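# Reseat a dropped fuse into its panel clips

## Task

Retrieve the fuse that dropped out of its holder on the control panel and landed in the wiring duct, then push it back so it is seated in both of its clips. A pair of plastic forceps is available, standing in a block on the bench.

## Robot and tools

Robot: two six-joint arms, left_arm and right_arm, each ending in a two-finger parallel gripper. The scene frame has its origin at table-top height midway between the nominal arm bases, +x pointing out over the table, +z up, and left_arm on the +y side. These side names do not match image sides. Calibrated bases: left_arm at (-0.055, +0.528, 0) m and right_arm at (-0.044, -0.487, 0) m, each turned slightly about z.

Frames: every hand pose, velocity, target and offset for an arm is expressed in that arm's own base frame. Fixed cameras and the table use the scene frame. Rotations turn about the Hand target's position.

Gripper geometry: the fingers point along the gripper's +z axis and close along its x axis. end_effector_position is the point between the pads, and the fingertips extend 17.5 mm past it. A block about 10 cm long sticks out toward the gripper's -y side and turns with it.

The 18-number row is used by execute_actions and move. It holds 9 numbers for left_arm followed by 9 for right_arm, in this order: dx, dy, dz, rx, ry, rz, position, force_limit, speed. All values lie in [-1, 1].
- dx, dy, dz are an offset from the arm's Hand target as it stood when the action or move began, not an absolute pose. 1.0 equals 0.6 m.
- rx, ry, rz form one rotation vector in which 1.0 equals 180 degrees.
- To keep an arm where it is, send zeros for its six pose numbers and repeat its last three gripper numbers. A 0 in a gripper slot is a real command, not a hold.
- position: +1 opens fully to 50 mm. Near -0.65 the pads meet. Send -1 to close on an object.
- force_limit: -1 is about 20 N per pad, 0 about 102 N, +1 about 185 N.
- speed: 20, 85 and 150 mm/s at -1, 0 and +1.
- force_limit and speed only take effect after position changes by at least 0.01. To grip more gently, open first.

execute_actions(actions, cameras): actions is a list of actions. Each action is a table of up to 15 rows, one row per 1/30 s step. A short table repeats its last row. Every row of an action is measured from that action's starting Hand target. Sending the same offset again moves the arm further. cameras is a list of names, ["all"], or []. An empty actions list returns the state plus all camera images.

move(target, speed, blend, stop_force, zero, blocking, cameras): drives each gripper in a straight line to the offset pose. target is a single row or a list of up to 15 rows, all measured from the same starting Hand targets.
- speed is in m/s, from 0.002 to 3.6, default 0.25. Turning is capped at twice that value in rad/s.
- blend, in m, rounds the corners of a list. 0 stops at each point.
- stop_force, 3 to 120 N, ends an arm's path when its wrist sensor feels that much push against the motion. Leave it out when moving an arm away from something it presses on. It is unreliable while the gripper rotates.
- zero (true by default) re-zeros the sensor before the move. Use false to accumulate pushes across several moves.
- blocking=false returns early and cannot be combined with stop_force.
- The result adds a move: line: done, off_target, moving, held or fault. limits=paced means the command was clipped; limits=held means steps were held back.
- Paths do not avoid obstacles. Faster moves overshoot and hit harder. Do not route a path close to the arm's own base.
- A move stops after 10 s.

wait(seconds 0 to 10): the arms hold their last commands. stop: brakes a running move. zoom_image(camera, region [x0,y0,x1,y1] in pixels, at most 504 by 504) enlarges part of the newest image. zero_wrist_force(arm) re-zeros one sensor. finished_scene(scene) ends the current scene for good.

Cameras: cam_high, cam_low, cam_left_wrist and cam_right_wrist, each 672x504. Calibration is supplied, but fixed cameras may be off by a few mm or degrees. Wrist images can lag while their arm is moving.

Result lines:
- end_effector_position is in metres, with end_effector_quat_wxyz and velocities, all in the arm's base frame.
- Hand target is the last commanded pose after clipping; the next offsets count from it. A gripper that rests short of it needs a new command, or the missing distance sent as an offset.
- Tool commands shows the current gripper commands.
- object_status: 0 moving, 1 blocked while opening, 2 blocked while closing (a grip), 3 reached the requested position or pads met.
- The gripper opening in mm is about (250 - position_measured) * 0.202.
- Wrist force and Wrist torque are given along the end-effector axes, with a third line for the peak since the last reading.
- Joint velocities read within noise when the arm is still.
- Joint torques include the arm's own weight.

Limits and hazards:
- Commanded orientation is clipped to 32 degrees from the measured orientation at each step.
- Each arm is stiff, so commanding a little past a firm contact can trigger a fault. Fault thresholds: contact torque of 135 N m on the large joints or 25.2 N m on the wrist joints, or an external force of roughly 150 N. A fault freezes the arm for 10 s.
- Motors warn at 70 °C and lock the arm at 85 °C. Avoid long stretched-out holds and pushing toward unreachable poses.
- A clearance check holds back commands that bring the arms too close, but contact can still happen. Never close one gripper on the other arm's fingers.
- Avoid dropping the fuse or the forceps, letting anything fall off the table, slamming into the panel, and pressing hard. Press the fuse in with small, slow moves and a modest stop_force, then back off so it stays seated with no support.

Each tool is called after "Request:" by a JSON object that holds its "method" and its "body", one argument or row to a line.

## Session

Request:
{"method": "execute_actions", "body": {
  "actions": []
}}

Request:
{"method": "zoom_image", "body": {
  "camera": "cam_high",
  "region": [240, 150, 400, 330]
}}

Request:
{"method": "zoom_image", "body": {
  "camera": "cam_low",
  "region": [50, 150, 350, 350]
}}

Scene clock: 0.00 s.
left_arm: end_effector_position=(+0.0010, -0.3235, +0.1822) position_measured=3 object_status=3 end_effector_quat_wxyz=(+0.016, +0.340, +0.927, +0.157) | right_arm: end_effector_position=(+0.4605, +0.2494, +0.3107) position_measured=3 object_status=3 end_effector_quat_wxyz=(-0.043, +0.963, +0.261, -0.044)
Joint positions: left_arm=[-2 -1.795 2.099 -1.559 -1.562 -2.87] | right_arm=[3.837 -1.649 -1.528 -1.579 1.686 1.735]
Joint velocities: within noise
Joint torques (N m): no reading
Wrist force (N): no reading
Wrist torque (N m): no reading
Wrist force, peak (N): no reading
Hand target: left_arm +0.0010, -0.3235, +0.1822; +0.016, +0.340, +0.927, +0.157 | right_arm +0.4605, +0.2494, +0.3107; -0.043, +0.963, +0.261, -0.044
Tool commands: left_gripper/position=+1.0 left_gripper/force_limit=+1.0 left_gripper/speed=+1.0 right_gripper/position=+1.0 right_gripper/force_limit=+1.0 right_gripper/speed=+1.0
camera_calibration:
cam_left_wrist: T_world_to_cam=[[-0.771054, 0.633336, 0.0660401, 0.202063], [0.525291, 0.574016, 0.628152, 0.0832806], [0.359923, 0.51903, -0.775283, 0.442561], [0, 0, 0, 1]] pos_world=[-0.0472328, -0.405481, 0.277453]
cam_right_wrist: T_world_to_cam=[[0.851492, 0.515152, -0.0978747, -0.474285], [0.522792, -0.819561, 0.234539, -0.0915791], [0.0406088, -0.250876, -0.967167, 0.472599], [0, 0, 0, 1]] pos_world=[0.432536, 0.287838, 0.43214]

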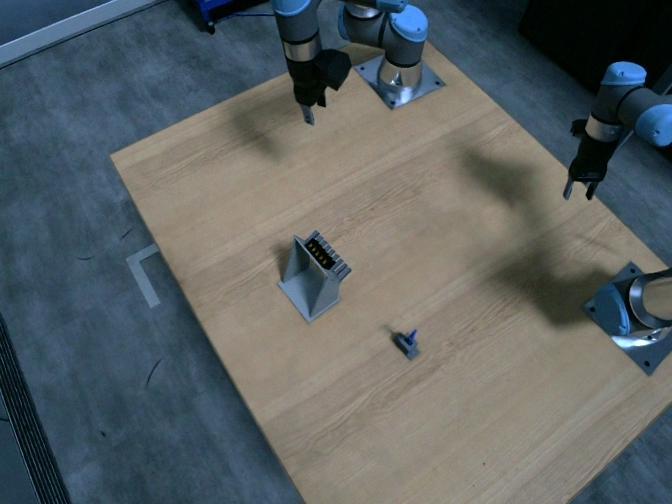

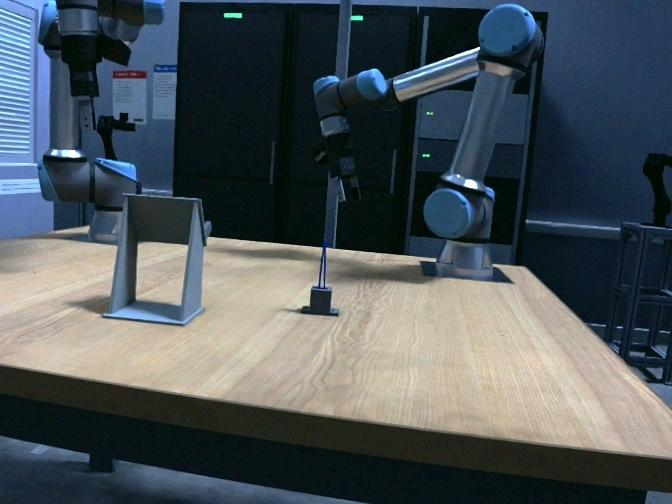

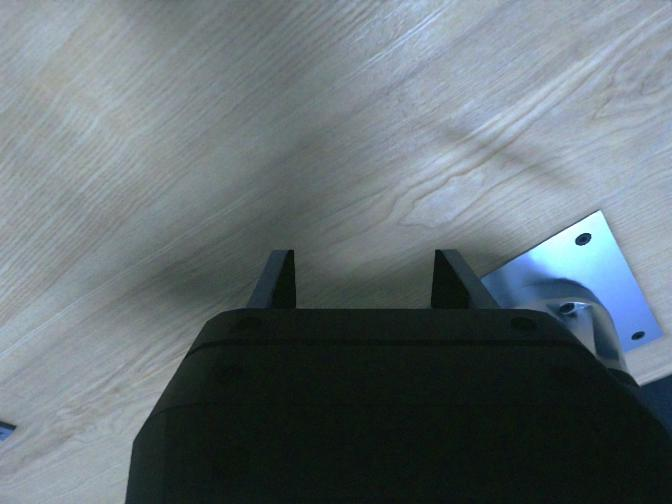

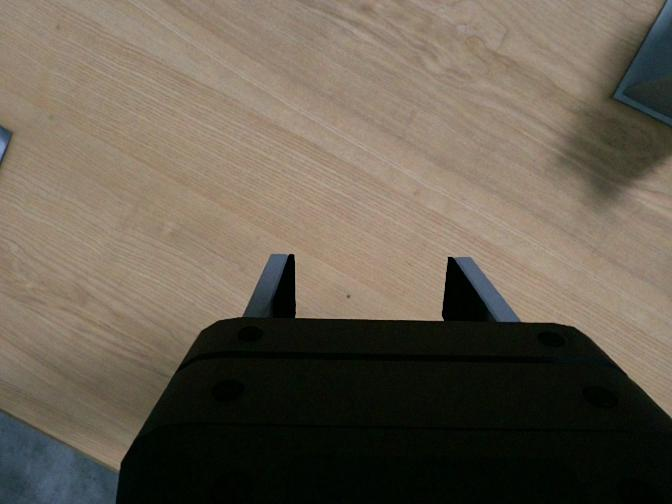

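Scaled by 2.800 from the camera's 672x504 image, which has a finer 960x720 frame.

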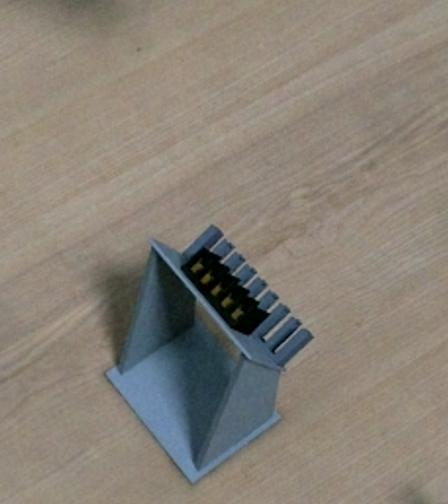

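Scaled by 1.680 from the camera's 672x504 image, which has a finer 960x720 frame.

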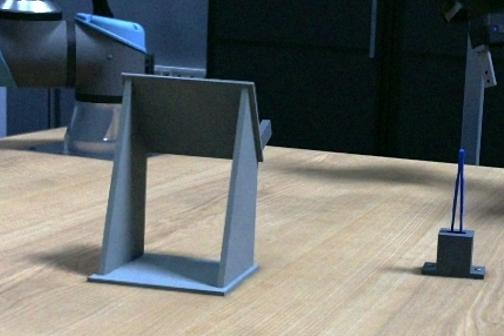

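Request:
{"method": "move", "body": {
  "target": [0.8317,0.0392,0.113,-0.0437,0.1007,-0.4467,1,1,1,0,0,0,0,0,0,1,1,1],
  "speed": 0.3,
  "cameras": ["cam_left_wrist","cam_high"]
}}

Scene clock: 33.93 s.
left_arm: end_effector_position=(+0.4999, -0.3000, +0.2500) position_measured=3 object_status=3 end_effector_quat_wxyz=(+0.000, +0.872, +0.490, -0.001) | right_arm: end_effector_position=(+0.4605, +0.2494, +0.3107) position_measured=3 object_status=3 end_effector_quat_wxyz=(-0.043, +0.963, +0.261, -0.044)
Joint positions: left_arm=[-0.771 -1.376 1.557 -1.751 -1.572 -0.224] | right_arm=[3.837 -1.649 -1.528 -1.579 1.686 1.735]
Joint torques (N m): left_arm=[7.61 -24.72 -35.58 -1.42 -2.11 1.16] | right_arm=[-1.04 30.86 27.2 2.88 0.04 0.22]
Wrist force (N): left_arm=[0.1 0.2 -0.3] | right_arm=[-0.2 -0.1 0.0]
Wrist torque (N m): left_arm=[-0.04 -0.01 -0.03] | right_arm=[0.00 0.04 0.01]
Wrist force, peak (N): left_arm=[1.2 1.9 -0.4] | right_arm=[-0.7 0.0 0.4]
Hand target: left_arm +0.5000, -0.3000, +0.2500; +0.000, +0.872, +0.490, -0.001 | right_arm +0.4605, +0.2494, +0.3107; -0.043, +0.963, +0.261, -0.044
Off the commanded pose: left_arm 0.000 m, 0 deg | right_arm 0.000 m, 0 deg.
move: done
camera_calibration:
cam_left_wrist: T_world_to_cam=[[0.515552, 0.856807, -0.00941302, 0.0101547], [0.79968, -0.477174, 0.364439, -0.621537], [0.307762, -0.195415, -0.93118, 0.153988], [0, 0, 0, 1]] pos_world=[0.444404, -0.27519, 0.369998]
Images, in order (width x height): cam_high 672x504, cam_left_wrist 672x504.

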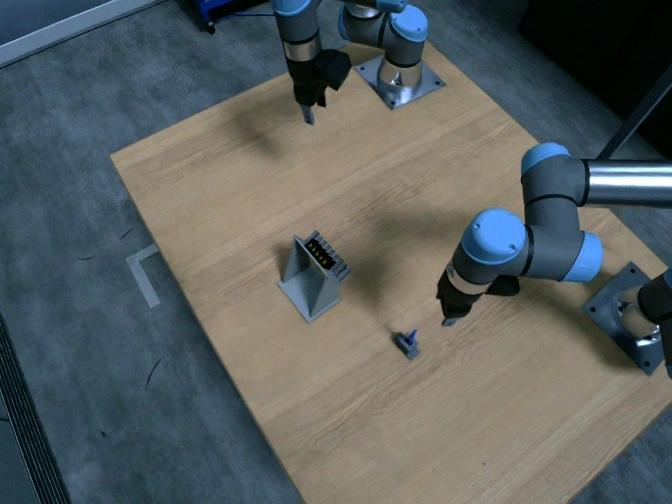

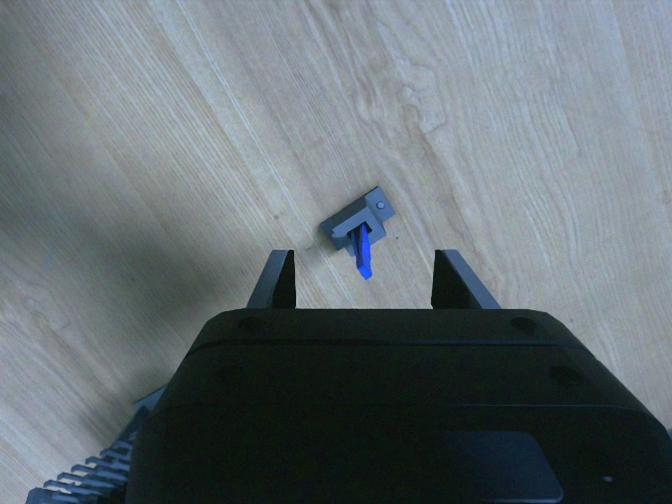

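Request:
{"method": "zoom_image", "body": {
  "camera": "cam_left_wrist",
  "region": [290, 170, 430, 310]
}}

Request:
{"method": "zoom_image", "body": {
  "camera": "cam_high",
  "region": [360, 290, 450, 380]
}}

Request:
{"method": "zoom_image", "body": {
  "camera": "cam_left_wrist",
  "region": [0, 370, 180, 504]
}}

Scaled by 3.600 from the camera's 672x504 image, which has a finer 960x720 frame.

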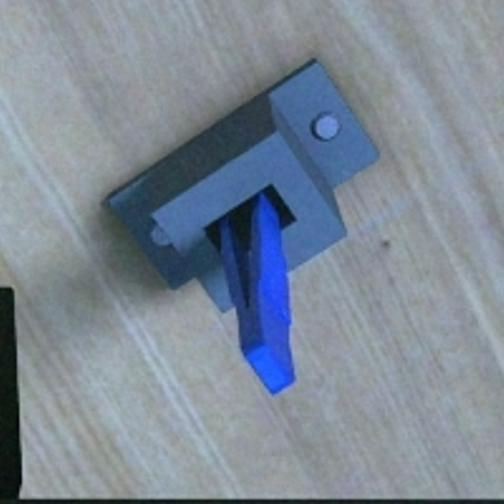

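Scaled by 5.600 from the camera's 672x504 image, which has a finer 960x720 frame.

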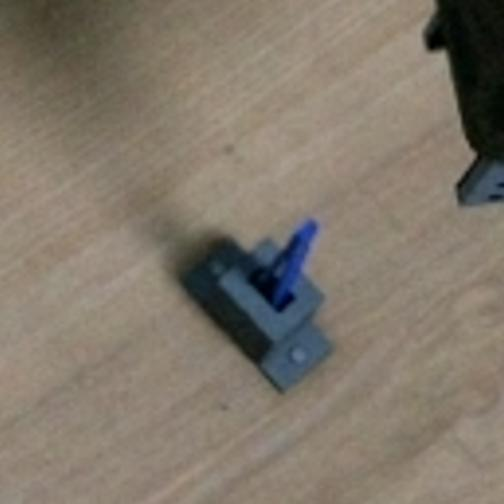

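Scaled by 2.800 from the camera's 672x504 image, which has a finer 960x720 frame.

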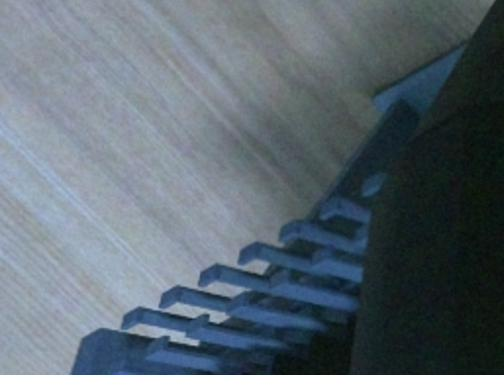

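Request:
{"method": "move", "body": {
  "target": [0.0798,-0.03,-0.1417,0,0,0.174,1,1,1,0,0,0,0,0,0,1,1,1],
  "speed": 0.2,
  "cameras": ["cam_left_wrist"]
}}

Scene clock: 59.23 s.
left_arm: end_effector_position=(+0.5478, -0.3180, +0.1650) position_measured=3 object_status=3 end_effector_quat_wxyz=(+0.000, +0.707, +0.707, -0.001) | right_arm: end_effector_position=(+0.4605, +0.2494, +0.3107) position_measured=3 object_status=3 end_effector_quat_wxyz=(-0.043, +0.963, +0.261, -0.044)
Joint positions: left_arm=[-0.738 -1.206 1.559 -1.924 -1.572 -0.737] | right_arm=[3.837 -1.649 -1.528 -1.579 1.686 1.735]
Joint torques (N m): left_arm=[6.6 -31.2 -33.78 -4.66 2.69 -1.19] | right_arm=[-0.9 30.49 27.37 2.76 0.02 0.06]
Wrist force (N): left_arm=[0.1 0.3 -0.3] | right_arm=[-0.1 0.1 0.2]
Wrist torque (N m): left_arm=[-0.03 0.01 0.06] | right_arm=[0.02 0.01 0.00]
Wrist force, peak (N): left_arm=[0.0 -0.5 -1.1] | right_arm=[-0.5 0.2 0.4]
Hand target: left_arm +0.5479, -0.3180, +0.1650; +0.000, +0.707, +0.707, -0.001 | right_arm +0.4605, +0.2494, +0.3107; -0.043, +0.963, +0.261, -0.044
Off the commanded pose: left_arm 0.000 m, 0 deg | right_arm 0.000 m, 0 deg.
move: done
camera_calibration:
cam_left_wrist: T_world_to_cam=[[-0.00464289, 0.999944, -0.0094858, 0.33053], [0.931224, 0.0077803, 0.364365, -0.555226], [0.364419, -0.0071417, -0.931208, 0.0854352], [0, 0, 0, 1]] pos_world=[0.48744, -0.325582, 0.284998]
Images, in order (width x height): cam_left_wrist 672x504.

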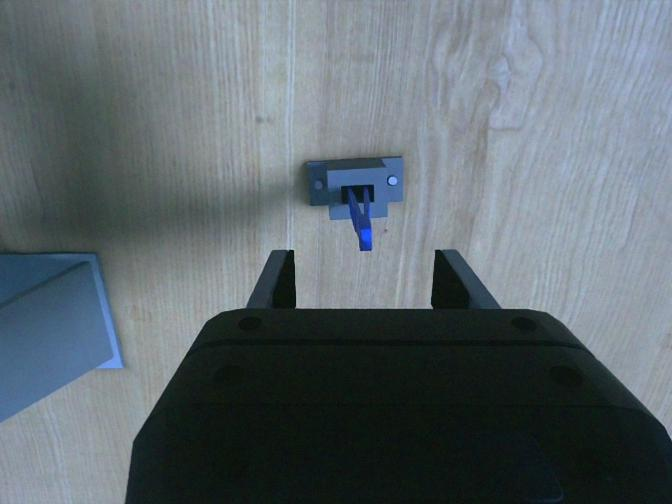

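Request:
{"method": "move", "body": {
  "target": [-0.004,0.0042,-0.1283,0,0,0,1,1,1,0,0,0,0,0,0,1,1,1],
  "speed": 0.12,
  "cameras": ["cam_left_wrist"]
}}

Scene clock: 70.20 s.
left_arm: end_effector_position=(+0.5455, -0.3155, +0.0881) position_measured=3 object_status=3 end_effector_quat_wxyz=(+0.000, +0.707, +0.707, -0.001) | right_arm: end_effector_position=(+0.4605, +0.2494, +0.3107) position_measured=3 object_status=3 end_effector_quat_wxyz=(-0.043, +0.963, +0.261, -0.044)
Joint positions: left_arm=[-0.737 -1.135 1.673 -2.108 -1.572 -0.737] | right_arm=[3.837 -1.649 -1.528 -1.579 1.686 1.735]
Joint torques (N m): left_arm=[8.41 -32.52 -16.06 -4.59 -0.69 1.41] | right_arm=[-1.06 30.01 26.67 2.64 0 0.14]
Wrist force (N): left_arm=[0.1 0.3 -0.2] | right_arm=[-0.2 0.2 -0.1]
Wrist torque (N m): left_arm=[-0.04 0.00 0.03] | right_arm=[0.03 0.03 0.00]
Wrist force, peak (N): left_arm=[-0.2 0.4 -2.0] | right_arm=[-0.5 0.4 -0.3]
Hand target: left_arm +0.5455, -0.3155, +0.0880; +0.000, +0.707, +0.707, -0.001 | right_arm +0.4605, +0.2494, +0.3107; -0.043, +0.963, +0.261, -0.044
Off the commanded pose: left_arm 0.000 m, 0 deg | right_arm 0.000 m, 0 deg.
move: done
camera_calibration:
cam_left_wrist: T_world_to_cam=[[-0.0048652, 0.999943, -0.00946205, 0.327393], [0.931223, 0.00797866, 0.364363, -0.524926], [0.364417, -0.00703858, -0.931209, 0.014752], [0, 0, 0, 1]] pos_world=[0.48504, -0.323082, 0.208098]
Images, in order (width x height): cam_left_wrist 672x504.

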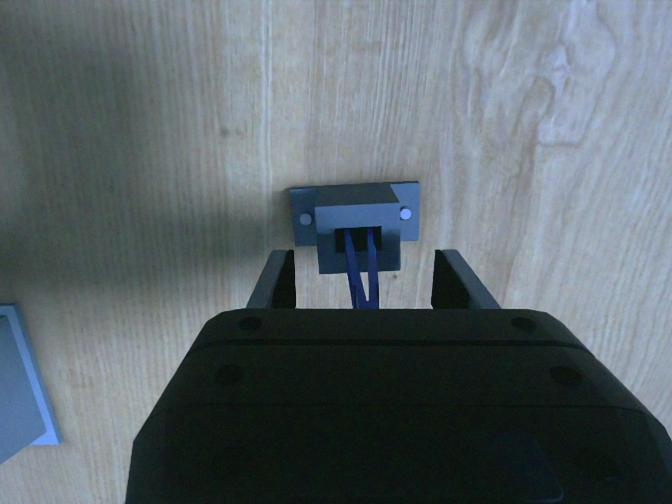

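Request:
{"method": "execute_actions", "body": {
  "actions": [
    [[0,0,0,0,0,0,-0.46,-1,-1,0,0,0,0,0,0,1,1,1]],
    [[0,0,0,0,0,0,-0.46,-1,-1,0,0,0,0,0,0,1,1,1]]
  ],
  "cameras": ["cam_left_wrist"]
}}

Request:
{"method": "zoom_image", "body": {
  "camera": "cam_left_wrist",
  "region": [270, 170, 450, 320]
}}

Scene clock: 78.10 s.
left_arm: end_effector_position=(+0.5455, -0.3155, +0.0880) position_measured=221 object_status=0 end_effector_quat_wxyz=(+0.000, +0.707, +0.707, -0.001) | right_arm: end_effector_position=(+0.4605, +0.2494, +0.3107) position_measured=3 object_status=3 end_effector_quat_wxyz=(-0.043, +0.963, +0.261, -0.044)
Joint positions: left_arm=[-0.737 -1.135 1.673 -2.108 -1.572 -0.737] | right_arm=[3.837 -1.649 -1.528 -1.579 1.686 1.735]
Joint torques (N m): left_arm=[7.66 -33.29 -15.98 -4.52 -0.1 1.19] | right_arm=[-1.14 30.31 27.13 2.64 0.04 0.28]
Wrist force (N): left_arm=[-0.1 0.2 -0.4] | right_arm=[0.0 -0.3 -0.1]
Wrist torque (N m): left_arm=[-0.05 0.02 0.02] | right_arm=[-0.04 0.00 0.00]
Wrist force, peak (N): left_arm=[0.0 0.2 -0.7] | right_arm=[-0.5 0.5 0.0]
Hand target: left_arm +0.5455, -0.3155, +0.0880; +0.000, +0.707, +0.707, -0.001 | right_arm +0.4605, +0.2494, +0.3107; -0.043, +0.963, +0.261, -0.044
Off the commanded pose: left_arm 0.000 m, 0 deg | right_arm 0.000 m, 0 deg.
Step readings (end_effector_position of left_arm | right_arm):
0: (+0.5455, -0.3155, +0.0880) | (+0.4605, +0.2494, +0.3107)
1: (+0.5455, -0.3155, +0.0880) | (+0.4605, +0.2494, +0.3107)
2: (+0.5455, -0.3155, +0.0880) | (+0.4605, +0.2494, +0.3107)
4: (+0.5455, -0.3155, +0.0880) | (+0.4605, +0.2494, +0.3107)
8: (+0.5455, -0.3155, +0.0880) | (+0.4605, +0.2494, +0.3107)
15: (+0.5455, -0.3155, +0.0880) | (+0.4605, +0.2494, +0.3107)
16: (+0.5455, -0.3155, +0.0880) | (+0.4605, +0.2494, +0.3107)
17: (+0.5455, -0.3155, +0.0880) | (+0.4605, +0.2494, +0.3107)
19: (+0.5455, -0.3155, +0.0880) | (+0.4605, +0.2494, +0.3107)
23: (+0.5455, -0.3155, +0.0880) | (+0.4605, +0.2494, +0.3107)
30: (+0.5455, -0.3155, +0.0880) | (+0.4605, +0.2494, +0.3107)
camera_calibration:
cam_left_wrist: T_world_to_cam=[[-0.0048652, 0.999943, -0.00946205, 0.327392], [0.931223, 0.00797866, 0.364363, -0.524889], [0.364417, -0.00703858, -0.931209, 0.0146589], [0, 0, 0, 1]] pos_world=[0.48504, -0.323082, 0.207998]
Images, in order (width x height): cam_left_wrist 672x504.

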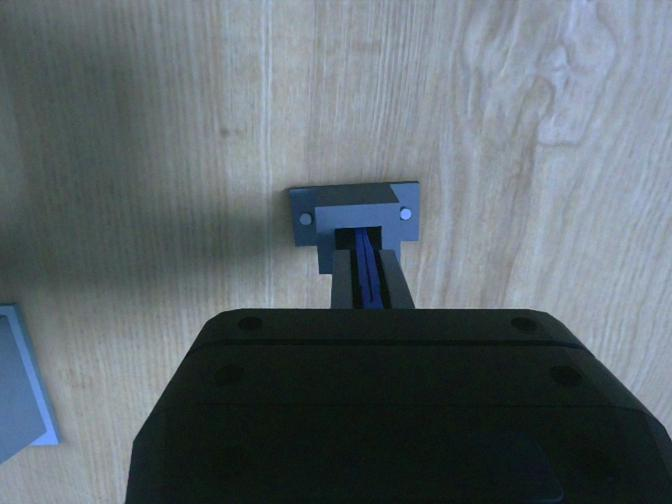

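Scaled by 2.800 from the camera's 672x504 image, which has a finer 960x720 frame.

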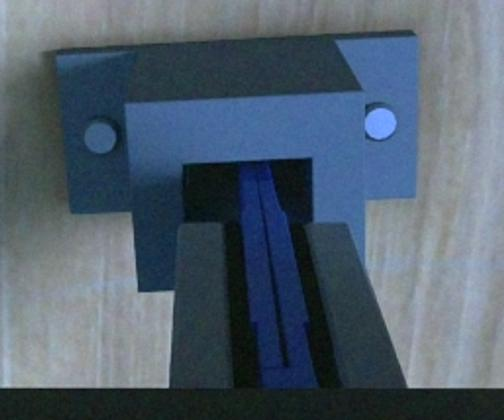

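Request:
{"method": "move", "body": {
  "target": [0,0,0.16,0,0,0,-0.46,-1,-1,0,0,0,0,0,0,1,1,1],
  "speed": 0.12,
  "cameras": ["cam_left_wrist"]
}}

Request:
{"method": "zoom_image", "body": {
  "camera": "cam_left_wrist",
  "region": [290, 160, 440, 310]
}}

Scene clock: 82.00 s.
left_arm: end_effector_position=(+0.5455, -0.3155, +0.1839) position_measured=221 object_status=3 end_effector_quat_wxyz=(+0.000, +0.707, +0.707, +0.000) | right_arm: end_effector_position=(+0.4605, +0.2494, +0.3107) position_measured=3 object_status=3 end_effector_quat_wxyz=(-0.043, +0.963, +0.261, -0.044)
Joint positions: left_arm=[-0.737 -1.228 1.539 -1.882 -1.572 -0.737] | right_arm=[3.837 -1.649 -1.528 -1.579 1.686 1.735]
Joint torques (N m): left_arm=[-1.91 -55.04 -34.58 -1.6 0.64 -0.68] | right_arm=[-0.62 31.02 27.69 2.54 0.02 0.15]
Wrist force (N): left_arm=[-0.1 0.2 -0.3] | right_arm=[-0.4 0.0 0.0]
Wrist torque (N m): left_arm=[-0.05 0.03 0.01] | right_arm=[0.01 0.05 0.00]
Wrist force, peak (N): left_arm=[0.1 0.2 1.6] | right_arm=[-0.5 -0.2 -0.2]
Hand target: left_arm +0.5455, -0.3155, +0.1840; +0.000, +0.707, +0.707, -0.001 | right_arm +0.4605, +0.2494, +0.3107; -0.043, +0.963, +0.261, -0.044
Off the commanded pose: left_arm 0.000 m, 0 deg | right_arm 0.000 m, 0 deg.
move: done
camera_calibration:
cam_left_wrist: T_world_to_cam=[[-0.00489885, 0.999944, -0.00936788, 0.328288], [0.931223, 0.00797568, 0.364363, -0.559926], [0.364418, -0.00693862, -0.93121, 0.103958], [0, 0, 0, 1]] pos_world=[0.48514, -0.323082, 0.303898]
Images, in order (width x height): cam_left_wrist 672x504.

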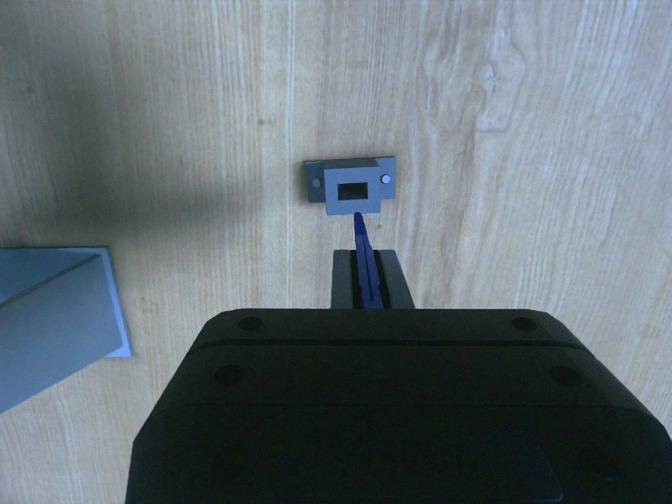

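Scaled by 3.360 from the camera's 672x504 image, which has a finer 960x720 frame.

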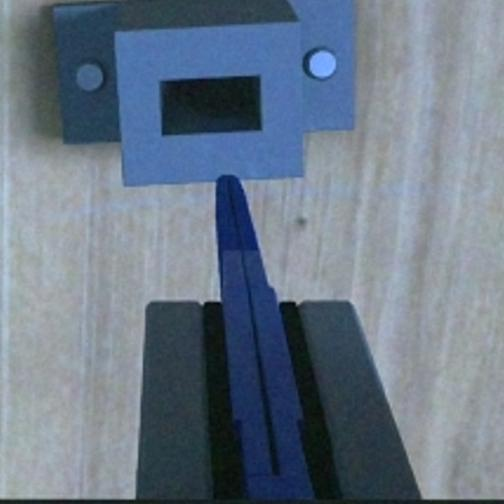

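Request:
{"method": "move", "body": {
  "target": [-0.126,-0.2242,0.2267,-0.256,-0.0015,0.43,-0.46,-1,-1,-0.2,-0.3,0.05,0,0,0,1,1,1],
  "speed": 0.3,
  "cameras": ["cam_high"]
}}

Scene clock: 128.20 s.
left_arm: end_effector_position=(+0.4699, -0.4500, +0.3200) position_measured=221 object_status=3 end_effector_quat_wxyz=(+0.258, +0.070, +0.929, -0.255) | right_arm: end_effector_position=(+0.3405, +0.0694, +0.3407) position_measured=3 object_status=3 end_effector_quat_wxyz=(-0.043, +0.963, +0.261, -0.044)
Joint positions: left_arm=[-1.014 -1.528 1.901 -2.679 -1.463 -2.393] | right_arm=[3.653 -1.23 -1.806 -1.741 1.676 1.55]
Joint torques (N m): left_arm=[-7.21 -41.82 -19.61 -5.74 2.63 -1.29] | right_arm=[-6.93 23.78 13.17 1.31 -1.6 -1.32]
Wrist force (N): left_arm=[0.5 0.5 -0.7] | right_arm=[-0.2 0.0 0.0]
Wrist torque (N m): left_arm=[-0.15 0.13 0.11] | right_arm=[0.01 0.01 0.07]
Wrist force, peak (N): left_arm=[0.7 -0.4 -0.9] | right_arm=[-0.5 0.8 0.1]
Hand target: left_arm +0.4699, -0.4500, +0.3200; +0.258, +0.070, +0.929, -0.255 | right_arm +0.3405, +0.0694, +0.3407; -0.043, +0.963, +0.261, -0.044
Off the commanded pose: left_arm 0.000 m, 0 deg | right_arm 0.000 m, 0 deg.
move: done
Images, in order (width x height): cam_high 672x504.

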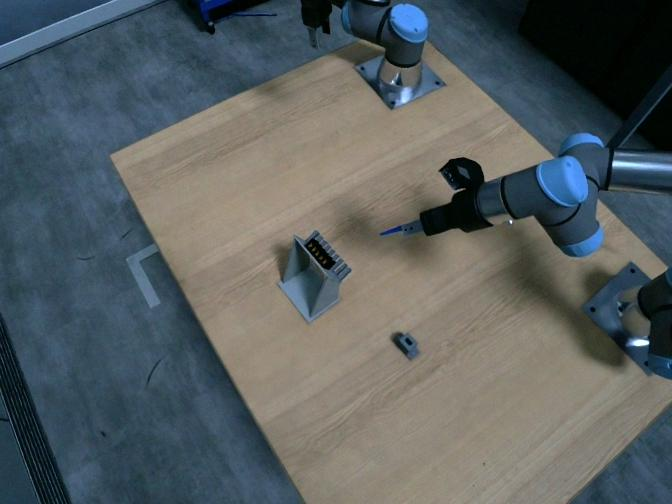

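Request:
{"method": "move", "body": {
  "target": [-0.0183,-0.1967,-0.1358,-0.2573,-0.0007,0.4322,-0.46,-1,-1,0,0,0,0,0,0,1,1,1],
  "speed": 0.25,
  "cameras": ["cam_high","cam_left_wrist"]
}}

Request:
{"method": "zoom_image", "body": {
  "camera": "cam_left_wrist",
  "region": [200, 60, 460, 320]
}}

Scene clock: 142.87 s.
left_arm: end_effector_position=(+0.4589, -0.5680, +0.2385) position_measured=221 object_status=3 end_effector_quat_wxyz=(-0.363, +0.612, -0.604, +0.360) | right_arm: end_effector_position=(+0.3405, +0.0694, +0.3407) position_measured=3 object_status=3 end_effector_quat_wxyz=(-0.043, +0.963, +0.261, -0.044)
Joint positions: left_arm=[-1.404 -1.142 1.72 -2.425 -0.52 -4.397] | right_arm=[3.653 -1.23 -1.806 -1.741 1.676 1.55]
Joint torques (N m): left_arm=[-6.89 -32.73 -31.59 -1.71 -0.23 -1.39] | right_arm=[-6.98 24.39 13.38 1.33 -1.37 -1.38]
Wrist force (N): left_arm=[-0.3 1.0 -0.4] | right_arm=[0.1 -0.2 0.1]
Wrist torque (N m): left_arm=[-0.19 0.24 0.33] | right_arm=[-0.03 -0.03 0.08]
Wrist force, peak (N): left_arm=[0.1 1.5 -0.3] | right_arm=[-0.5 0.4 0.3]
Hand target: left_arm +0.4589, -0.5680, +0.2385; -0.363, +0.612, -0.604, +0.359 | right_arm +0.3405, +0.0694, +0.3407; -0.043, +0.963, +0.261, -0.044
Off the commanded pose: left_arm 0.000 m, 0 deg | right_arm 0.000 m, 0 deg.
move: done
camera_calibration:
cam_left_wrist: T_world_to_cam=[[0.0221001, -0.999755, 0.00149281, -0.569962], [-0.764997, -0.0178719, -0.643786, 0.506984], [0.643654, 0.0130857, -0.765204, 0.0283352], [0, 0, 0, 1]] pos_world=[0.3822, -0.561132, 0.348922]
Images, in order (width x height): cam_high 672x504, cam_left_wrist 672x504.

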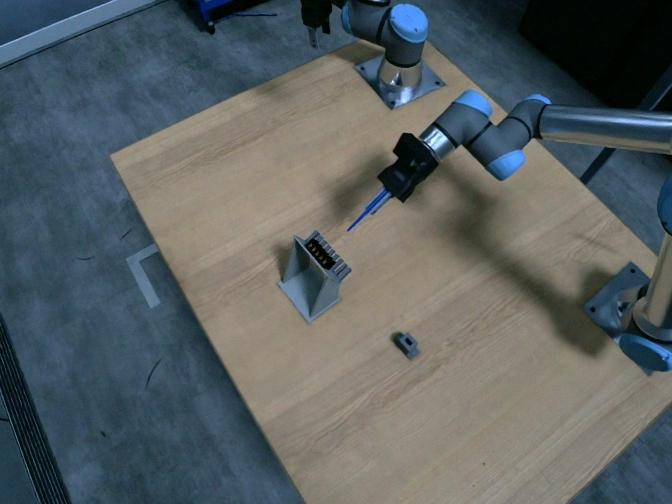

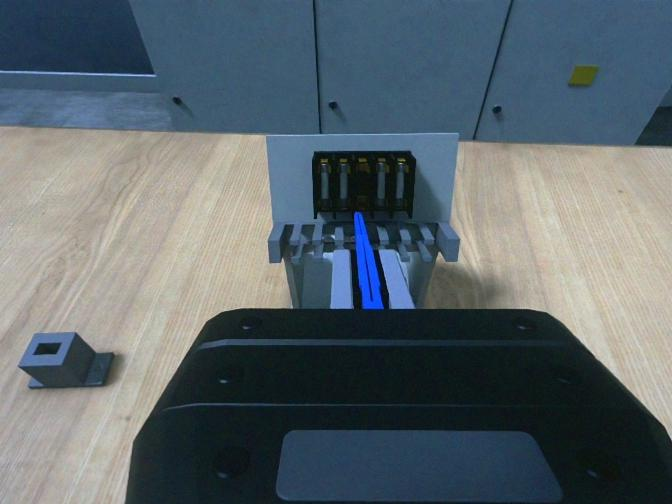

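Scaled by 1.938 from the camera's 672x504 image, which has a finer 960x720 frame.

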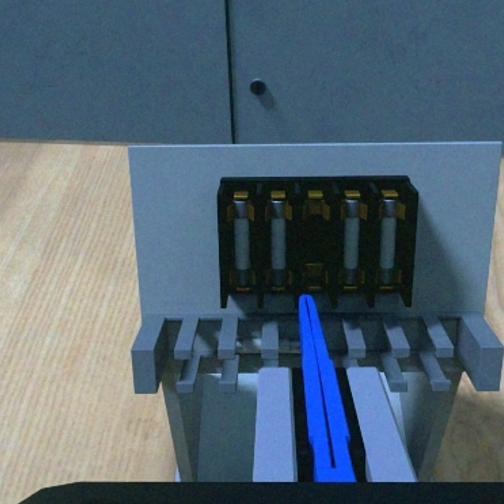

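Request:
{"method": "zoom_image", "body": {
  "camera": "cam_left_wrist",
  "region": [260, 205, 380, 275]
}}

Request:
{"method": "zoom_image", "body": {
  "camera": "cam_left_wrist",
  "region": [350, 205, 470, 275]
}}

Request:
{"method": "zoom_image", "body": {
  "camera": "cam_high",
  "region": [290, 215, 370, 295]
}}

Scaled by 4.200 from the camera's 672x504 image, which has a finer 960x720 frame.

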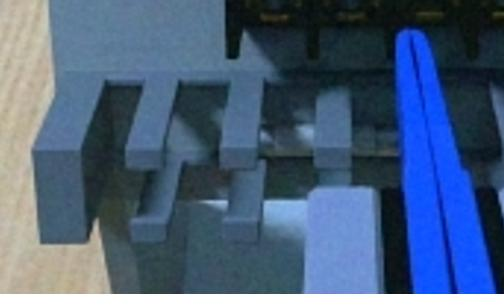

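Scaled by 4.200 from the camera's 672x504 image, which has a finer 960x720 frame.

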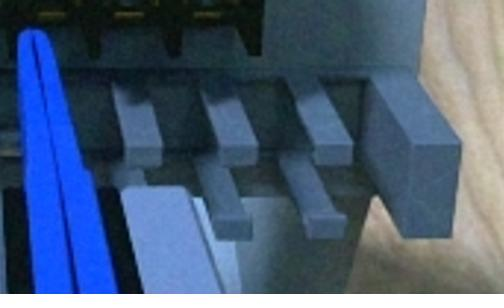

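Scaled by 6.300 from the camera's 672x504 image, which has a finer 960x720 frame.

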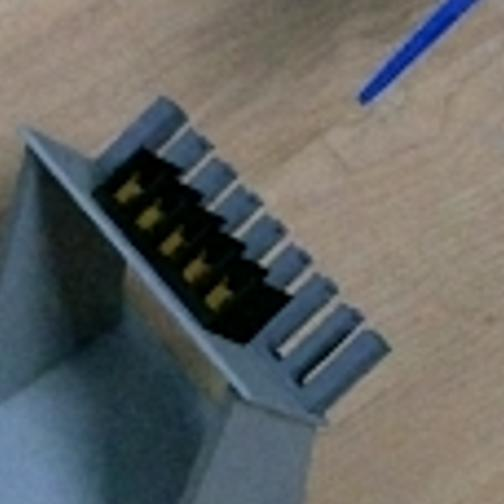

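Request:
{"method": "move", "body": {
  "target": [0.0318,0,-0.0587,0.001,-0.0833,0,-0.46,-1,-1,0,0,0,0,0,0,1,1,1],
  "speed": 0.15,
  "cameras": ["cam_left_wrist"]
}}

Request:
{"method": "zoom_image", "body": {
  "camera": "cam_left_wrist",
  "region": [240, 130, 380, 230]
}}

Request:
{"method": "zoom_image", "body": {
  "camera": "cam_left_wrist",
  "region": [350, 130, 490, 230]
}}

Scene clock: 169.93 s.
left_arm: end_effector_position=(+0.4779, -0.5681, +0.2033) position_measured=221 object_status=3 end_effector_quat_wxyz=(-0.440, +0.559, -0.552, +0.435) | right_arm: end_effector_position=(+0.3405, +0.0694, +0.3407) position_measured=3 object_status=3 end_effector_quat_wxyz=(-0.043, +0.963, +0.261, -0.044)
Joint positions: left_arm=[-1.413 -0.935 1.775 -2.955 -0.277 -4.152] | right_arm=[3.653 -1.23 -1.806 -1.741 1.676 1.55]
Joint torques (N m): left_arm=[8.75 -36.52 -11.45 -4.84 3.01 1.43] | right_arm=[-6.89 23.81 13.2 1.37 -1.16 -1.26]
Wrist force (N): left_arm=[-0.3 1.4 -0.2] | right_arm=[0.1 0.1 0.2]
Wrist torque (N m): left_arm=[-0.19 0.35 0.27] | right_arm=[0.03 -0.04 0.07]
Wrist force, peak (N): left_arm=[-0.2 2.0 0.2] | right_arm=[-0.5 0.3 0.3]
Hand target: left_arm +0.4780, -0.5680, +0.2033; -0.440, +0.559, -0.552, +0.435 | right_arm +0.3405, +0.0694, +0.3407; -0.043, +0.963, +0.261, -0.044
Off the commanded pose: left_arm 0.000 m, 0 deg | right_arm 0.000 m, 0 deg.
move: done
camera_calibration:
cam_left_wrist: T_world_to_cam=[[0.0216935, -0.999756, 0.00413066, -0.570638], [-0.572506, -0.0158096, -0.819748, 0.44389], [0.819613, 0.0154184, -0.572709, -0.132809], [0, 0, 0, 1]] pos_world=[0.375361, -0.561433, 0.290174]
Images, in order (width x height): cam_left_wrist 672x504.

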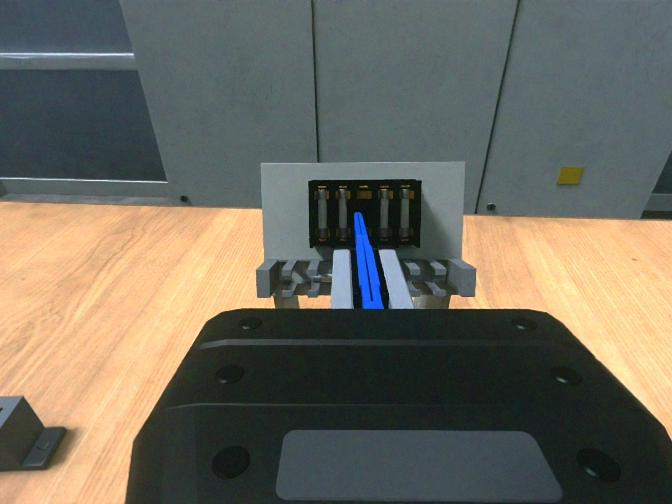

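Scaled by 3.600 from the camera's 672x504 image, which has a finer 960x720 frame.

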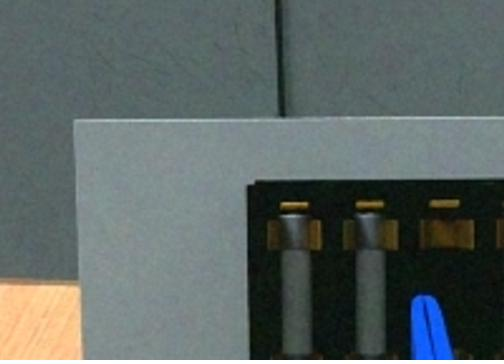

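Scaled by 3.600 from the camera's 672x504 image, which has a finer 960x720 frame.

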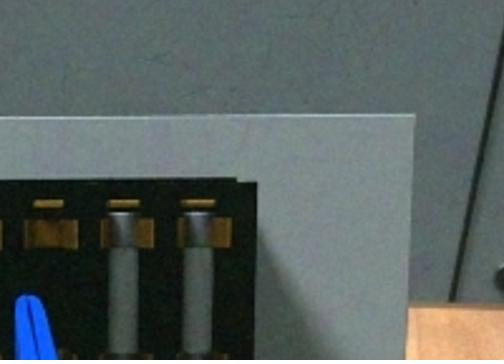

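Request:
{"method": "move", "body": {
  "target": [-0.0318,0,0.0587,-0.001,0.0833,0,-0.46,-1,-1,0,0,0,0,0,0,1,1,1],
  "cameras": ["cam_left_wrist","cam_high"]
}}

Scene clock: 200.13 s.
left_arm: end_effector_position=(+0.4589, -0.5680, +0.2385) position_measured=221 object_status=3 end_effector_quat_wxyz=(-0.363, +0.612, -0.604, +0.360) | right_arm: end_effector_position=(+0.3405, +0.0694, +0.3407) position_measured=3 object_status=3 end_effector_quat_wxyz=(-0.043, +0.963, +0.261, -0.044)
Joint positions: left_arm=[-1.404 -1.142 1.72 -2.425 -0.52 -4.397] | right_arm=[3.653 -1.23 -1.806 -1.741 1.676 1.55]
Joint torques (N m): left_arm=[7.77 -56.87 -32.13 -2.08 -0.21 -1.21] | right_arm=[-5.98 24.06 13.41 1.32 -0.86 -1.28]
Wrist force (N): left_arm=[-0.4 1.1 -0.3] | right_arm=[-0.3 0.4 0.4]
Wrist torque (N m): left_arm=[-0.19 0.26 0.33] | right_arm=[0.07 0.02 0.07]
Wrist force, peak (N): left_arm=[-0.3 2.6 0.4] | right_arm=[-0.3 0.6 -0.1]
Hand target: left_arm +0.4589, -0.5680, +0.2385; -0.363, +0.612, -0.604, +0.359 | right_arm +0.3405, +0.0694, +0.3407; -0.043, +0.963, +0.261, -0.044
Off the commanded pose: left_arm 0.000 m, 0 deg | right_arm 0.000 m, 0 deg.
move: done
camera_calibration:
cam_left_wrist: T_world_to_cam=[[0.0221001, -0.999755, 0.00149281, -0.569962], [-0.764997, -0.0178719, -0.643786, 0.506984], [0.643654, 0.0130857, -0.765204, 0.0283352], [0, 0, 0, 1]] pos_world=[0.3822, -0.561132, 0.348922]
Images, in order (width x height): cam_high 672x504, cam_left_wrist 672x504.

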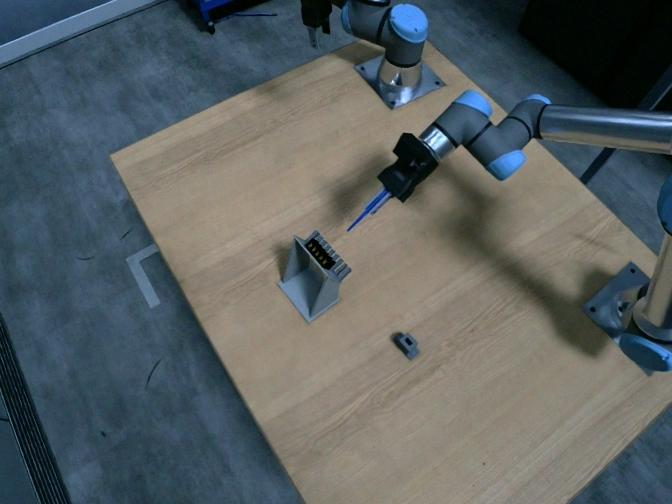

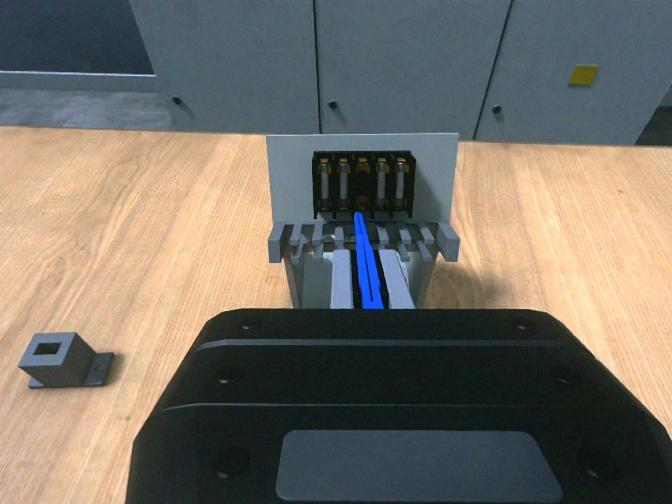

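Request:
{"method": "zoom_image", "body": {
  "camera": "cam_left_wrist",
  "region": [255, 130, 475, 290]
}}

Request:
{"method": "zoom_image", "body": {
  "camera": "cam_high",
  "region": [280, 210, 380, 290]
}}

Scaled by 2.291 from the camera's 672x504 image, which has a finer 960x720 frame.

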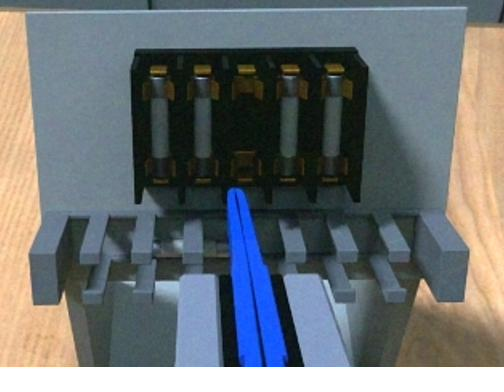

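Scaled by 5.040 from the camera's 672x504 image, which has a finer 960x720 frame.

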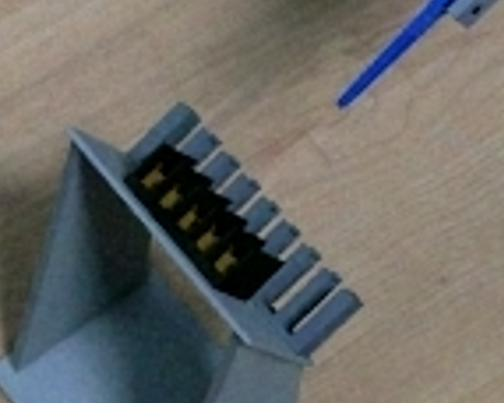

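Request:
{"method": "move", "body": {
  "target": [0.0047,-0.0333,-0.0972,0,0,0,-0.46,-1,-1,0,0,0,0,0,0,1,1,1],
  "cameras": ["cam_left_wrist"]
}}

Request:
{"method": "zoom_image", "body": {
  "camera": "cam_left_wrist",
  "region": [160, 60, 500, 310]
}}

Scene clock: 215.73 s.
left_arm: end_effector_position=(+0.4617, -0.5880, +0.1803) position_measured=221 object_status=3 end_effector_quat_wxyz=(-0.363, +0.612, -0.604, +0.359) | right_arm: end_effector_position=(+0.3405, +0.0694, +0.3407) position_measured=3 object_status=3 end_effector_quat_wxyz=(-0.043, +0.963, +0.261, -0.044)
Joint positions: left_arm=[-1.405 -1.022 1.708 -2.532 -0.519 -4.399] | right_arm=[3.653 -1.23 -1.806 -1.741 1.676 1.55]
Joint torques (N m): left_arm=[9.21 -35.59 -30.07 -5.1 4.52 1.15] | right_arm=[-6.94 23.85 13.22 1.33 -0.75 -1.18]
Wrist force (N): left_arm=[-0.4 0.8 -0.3] | right_arm=[-0.1 0.0 0.1]
Wrist torque (N m): left_arm=[-0.22 0.27 0.24] | right_arm=[0.00 -0.01 0.06]
Wrist force, peak (N): left_arm=[0.1 2.3 0.2] | right_arm=[-0.3 0.0 0.8]
Hand target: left_arm +0.4617, -0.5880, +0.1802; -0.363, +0.612, -0.604, +0.359 | right_arm +0.3405, +0.0694, +0.3407; -0.043, +0.963, +0.261, -0.044
Off the commanded pose: left_arm 0.000 m, 0 deg | right_arm 0.000 m, 0 deg.
move: done
camera_calibration:
cam_left_wrist: T_world_to_cam=[[0.0221002, -0.999755, 0.00149353, -0.589833], [-0.765039, -0.0178733, -0.643736, 0.471303], [0.643604, 0.0130841, -0.765247, -0.0177108], [0, 0, 0, 1]] pos_world=[0.385, -0.581032, 0.290722]
Images, in order (width x height): cam_left_wrist 672x504.

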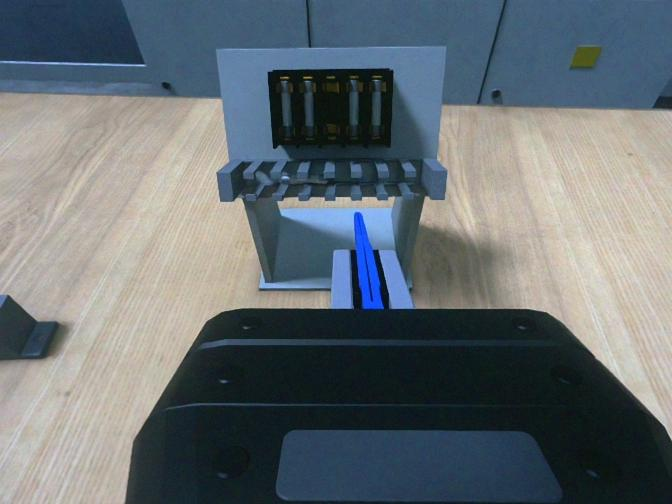

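Scaled by 1.482 from the camera's 672x504 image, which has a finer 960x720 frame.

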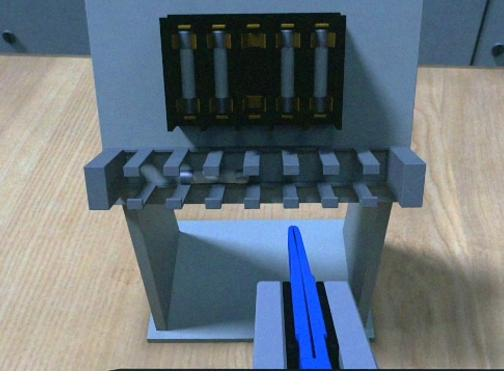

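Request:
{"method": "zoom_image", "body": {
  "camera": "cam_left_wrist",
  "region": [215, 135, 455, 215]
}}

Scaled by 2.100 from the camera's 672x504 image, which has a finer 960x720 frame.

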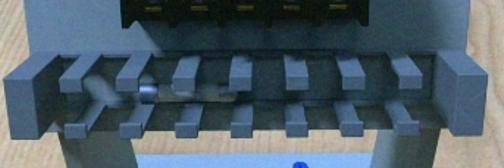

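Request:
{"method": "move", "body": {
  "target": [0.0028,0.0383,0.0238,0.4395,0.0055,-0.2383,-0.46,-1,-1,0,0,0,0,0,0,1,1,1],
  "speed": 0.4,
  "cameras": ["cam_left_wrist"]
}}

Request:
{"method": "zoom_image", "body": {
  "camera": "cam_left_wrist",
  "region": [160, 60, 500, 310]
}}

Scene clock: 288.70 s.
left_arm: end_effector_position=(+0.4634, -0.5650, +0.1945) position_measured=221 object_status=3 end_effector_quat_wxyz=(+0.511, -0.006, +0.859, +0.004) | right_arm: end_effector_position=(+0.3405, +0.0694, +0.3407) position_measured=3 object_status=3 end_effector_quat_wxyz=(-0.043, +0.963, +0.261, -0.044)
Joint positions: left_arm=[-1.396 -1.08 1.762 -2.54 -0.521 -2.814] | right_arm=[3.653 -1.23 -1.806 -1.741 1.676 1.55]
Joint torques (N m): left_arm=[7.32 -58.2 -14.77 -4.99 -0.36 1.26] | right_arm=[-6.85 24.47 14.25 1.3 -0.47 -1.24]
Wrist force (N): left_arm=[0.8 0.2 -0.8] | right_arm=[0.0 0.1 0.4]
Wrist torque (N m): left_arm=[-0.07 0.26 -0.16] | right_arm=[0.03 -0.01 0.07]
Wrist force, peak (N): left_arm=[-0.4 1.1 -0.6] | right_arm=[-0.6 0.2 0.2]
Hand target: left_arm +0.4634, -0.5650, +0.1945; +0.511, -0.006, +0.859, +0.003 | right_arm +0.3405, +0.0694, +0.3407; -0.043, +0.963, +0.261, -0.044
Off the commanded pose: left_arm 0.000 m, 0 deg | right_arm 0.000 m, 0 deg.
move: done
camera_calibration:
cam_left_wrist: T_world_to_cam=[[-0.469722, -0.0119523, -0.882733, 0.391059], [-0.3374, 0.926431, 0.166994, 0.659861], [0.815795, 0.376275, -0.439198, 0.0537827], [0, 0, 0, 1]] pos_world=[0.362451, -0.626878, 0.258629]
Images, in order (width x height): cam_left_wrist 672x504.

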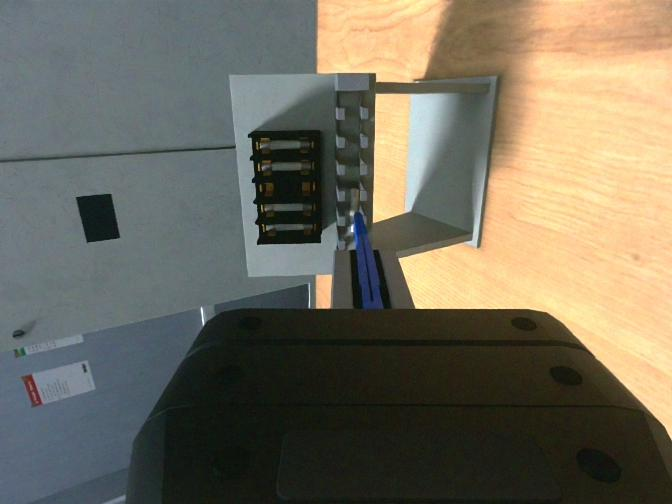

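Scaled by 1.482 from the camera's 672x504 image, which has a finer 960x720 frame.

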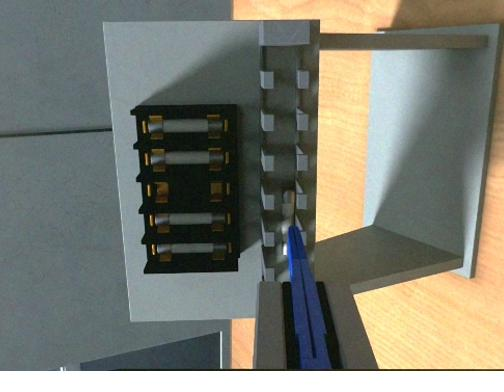

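Request:
{"method": "zoom_image", "body": {
  "camera": "cam_left_wrist",
  "region": [310, 130, 410, 260]
}}

Scaled by 3.877 from the camera's 672x504 image, which has a finer 960x720 frame.

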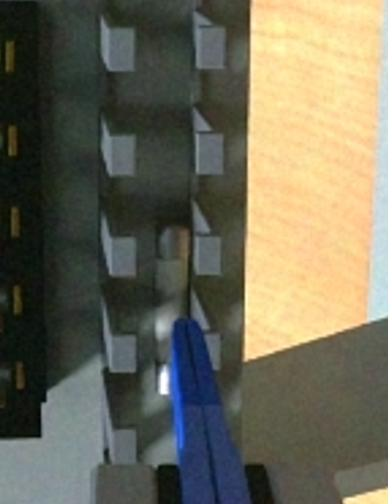

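Request:
{"method": "move", "body": {
  "target": [0.0293,0.0052,-0.0159,0,0,0,-0.46,-1,-1,0,0,0,0,0,0,1,1,1],
  "speed": 0.06,
  "stop_force": 5,
  "cameras": ["cam_left_wrist"]
}}

Request:
{"method": "zoom_image", "body": {
  "camera": "cam_left_wrist",
  "region": [310, 120, 430, 260]
}}

Scene clock: 336.57 s.
left_arm: end_effector_position=(+0.4810, -0.5619, +0.1849) position_measured=221 object_status=3 end_effector_quat_wxyz=(+0.511, -0.006, +0.859, +0.003) | right_arm: end_effector_position=(+0.3405, +0.0694, +0.3407) position_measured=3 object_status=3 end_effector_quat_wxyz=(-0.043, +0.963, +0.261, -0.044)
Joint positions: left_arm=[-1.366 -1.047 1.755 -2.614 -0.53 -2.757] | right_arm=[3.653 -1.23 -1.806 -1.741 1.676 1.55]
Joint torques (N m): left_arm=[8.11 -34.52 -30.45 -5.06 -0.38 1.08] | right_arm=[-6.71 23.69 13.9 1.42 -0.23 -1.18]
Wrist force (N): left_arm=[0.8 0.4 -0.8] | right_arm=[0.2 -0.2 0.4]
Wrist torque (N m): left_arm=[-0.04 0.27 -0.15] | right_arm=[-0.04 -0.06 0.07]
Wrist force, peak (N): left_arm=[0.4 0.1 -1.5] | right_arm=[-0.1 0.3 0.6]
Hand target: left_arm +0.4810, -0.5619, +0.1849; +0.511, -0.006, +0.859, +0.003 | right_arm +0.3405, +0.0694, +0.3407; -0.043, +0.963, +0.261, -0.044
Off the commanded pose: left_arm 0.000 m, 0 deg | right_arm 0.000 m, 0 deg.
move: done
camera_calibration:
cam_left_wrist: T_world_to_cam=[[-0.469628, -0.0118596, -0.882785, 0.390924], [-0.33729, 0.926472, 0.166986, 0.664516], [0.815896, 0.376176, -0.439097, 0.0339166], [0, 0, 0, 1]] pos_world=[0.380051, -0.623778, 0.249029]
Images, in order (width x height): cam_left_wrist 672x504.

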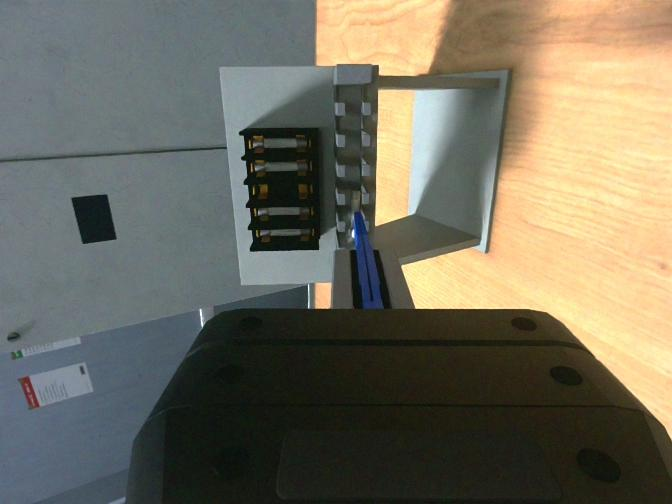

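Scaled by 3.600 from the camera's 672x504 image, which has a finer 960x720 frame.

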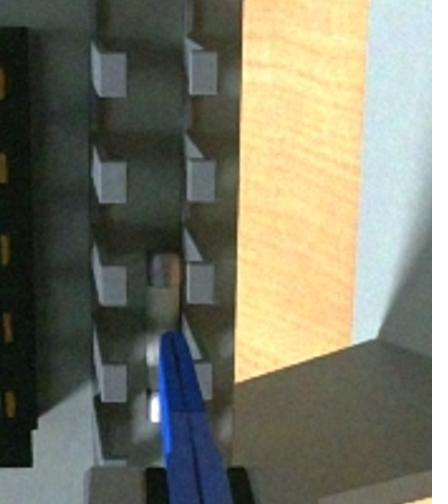

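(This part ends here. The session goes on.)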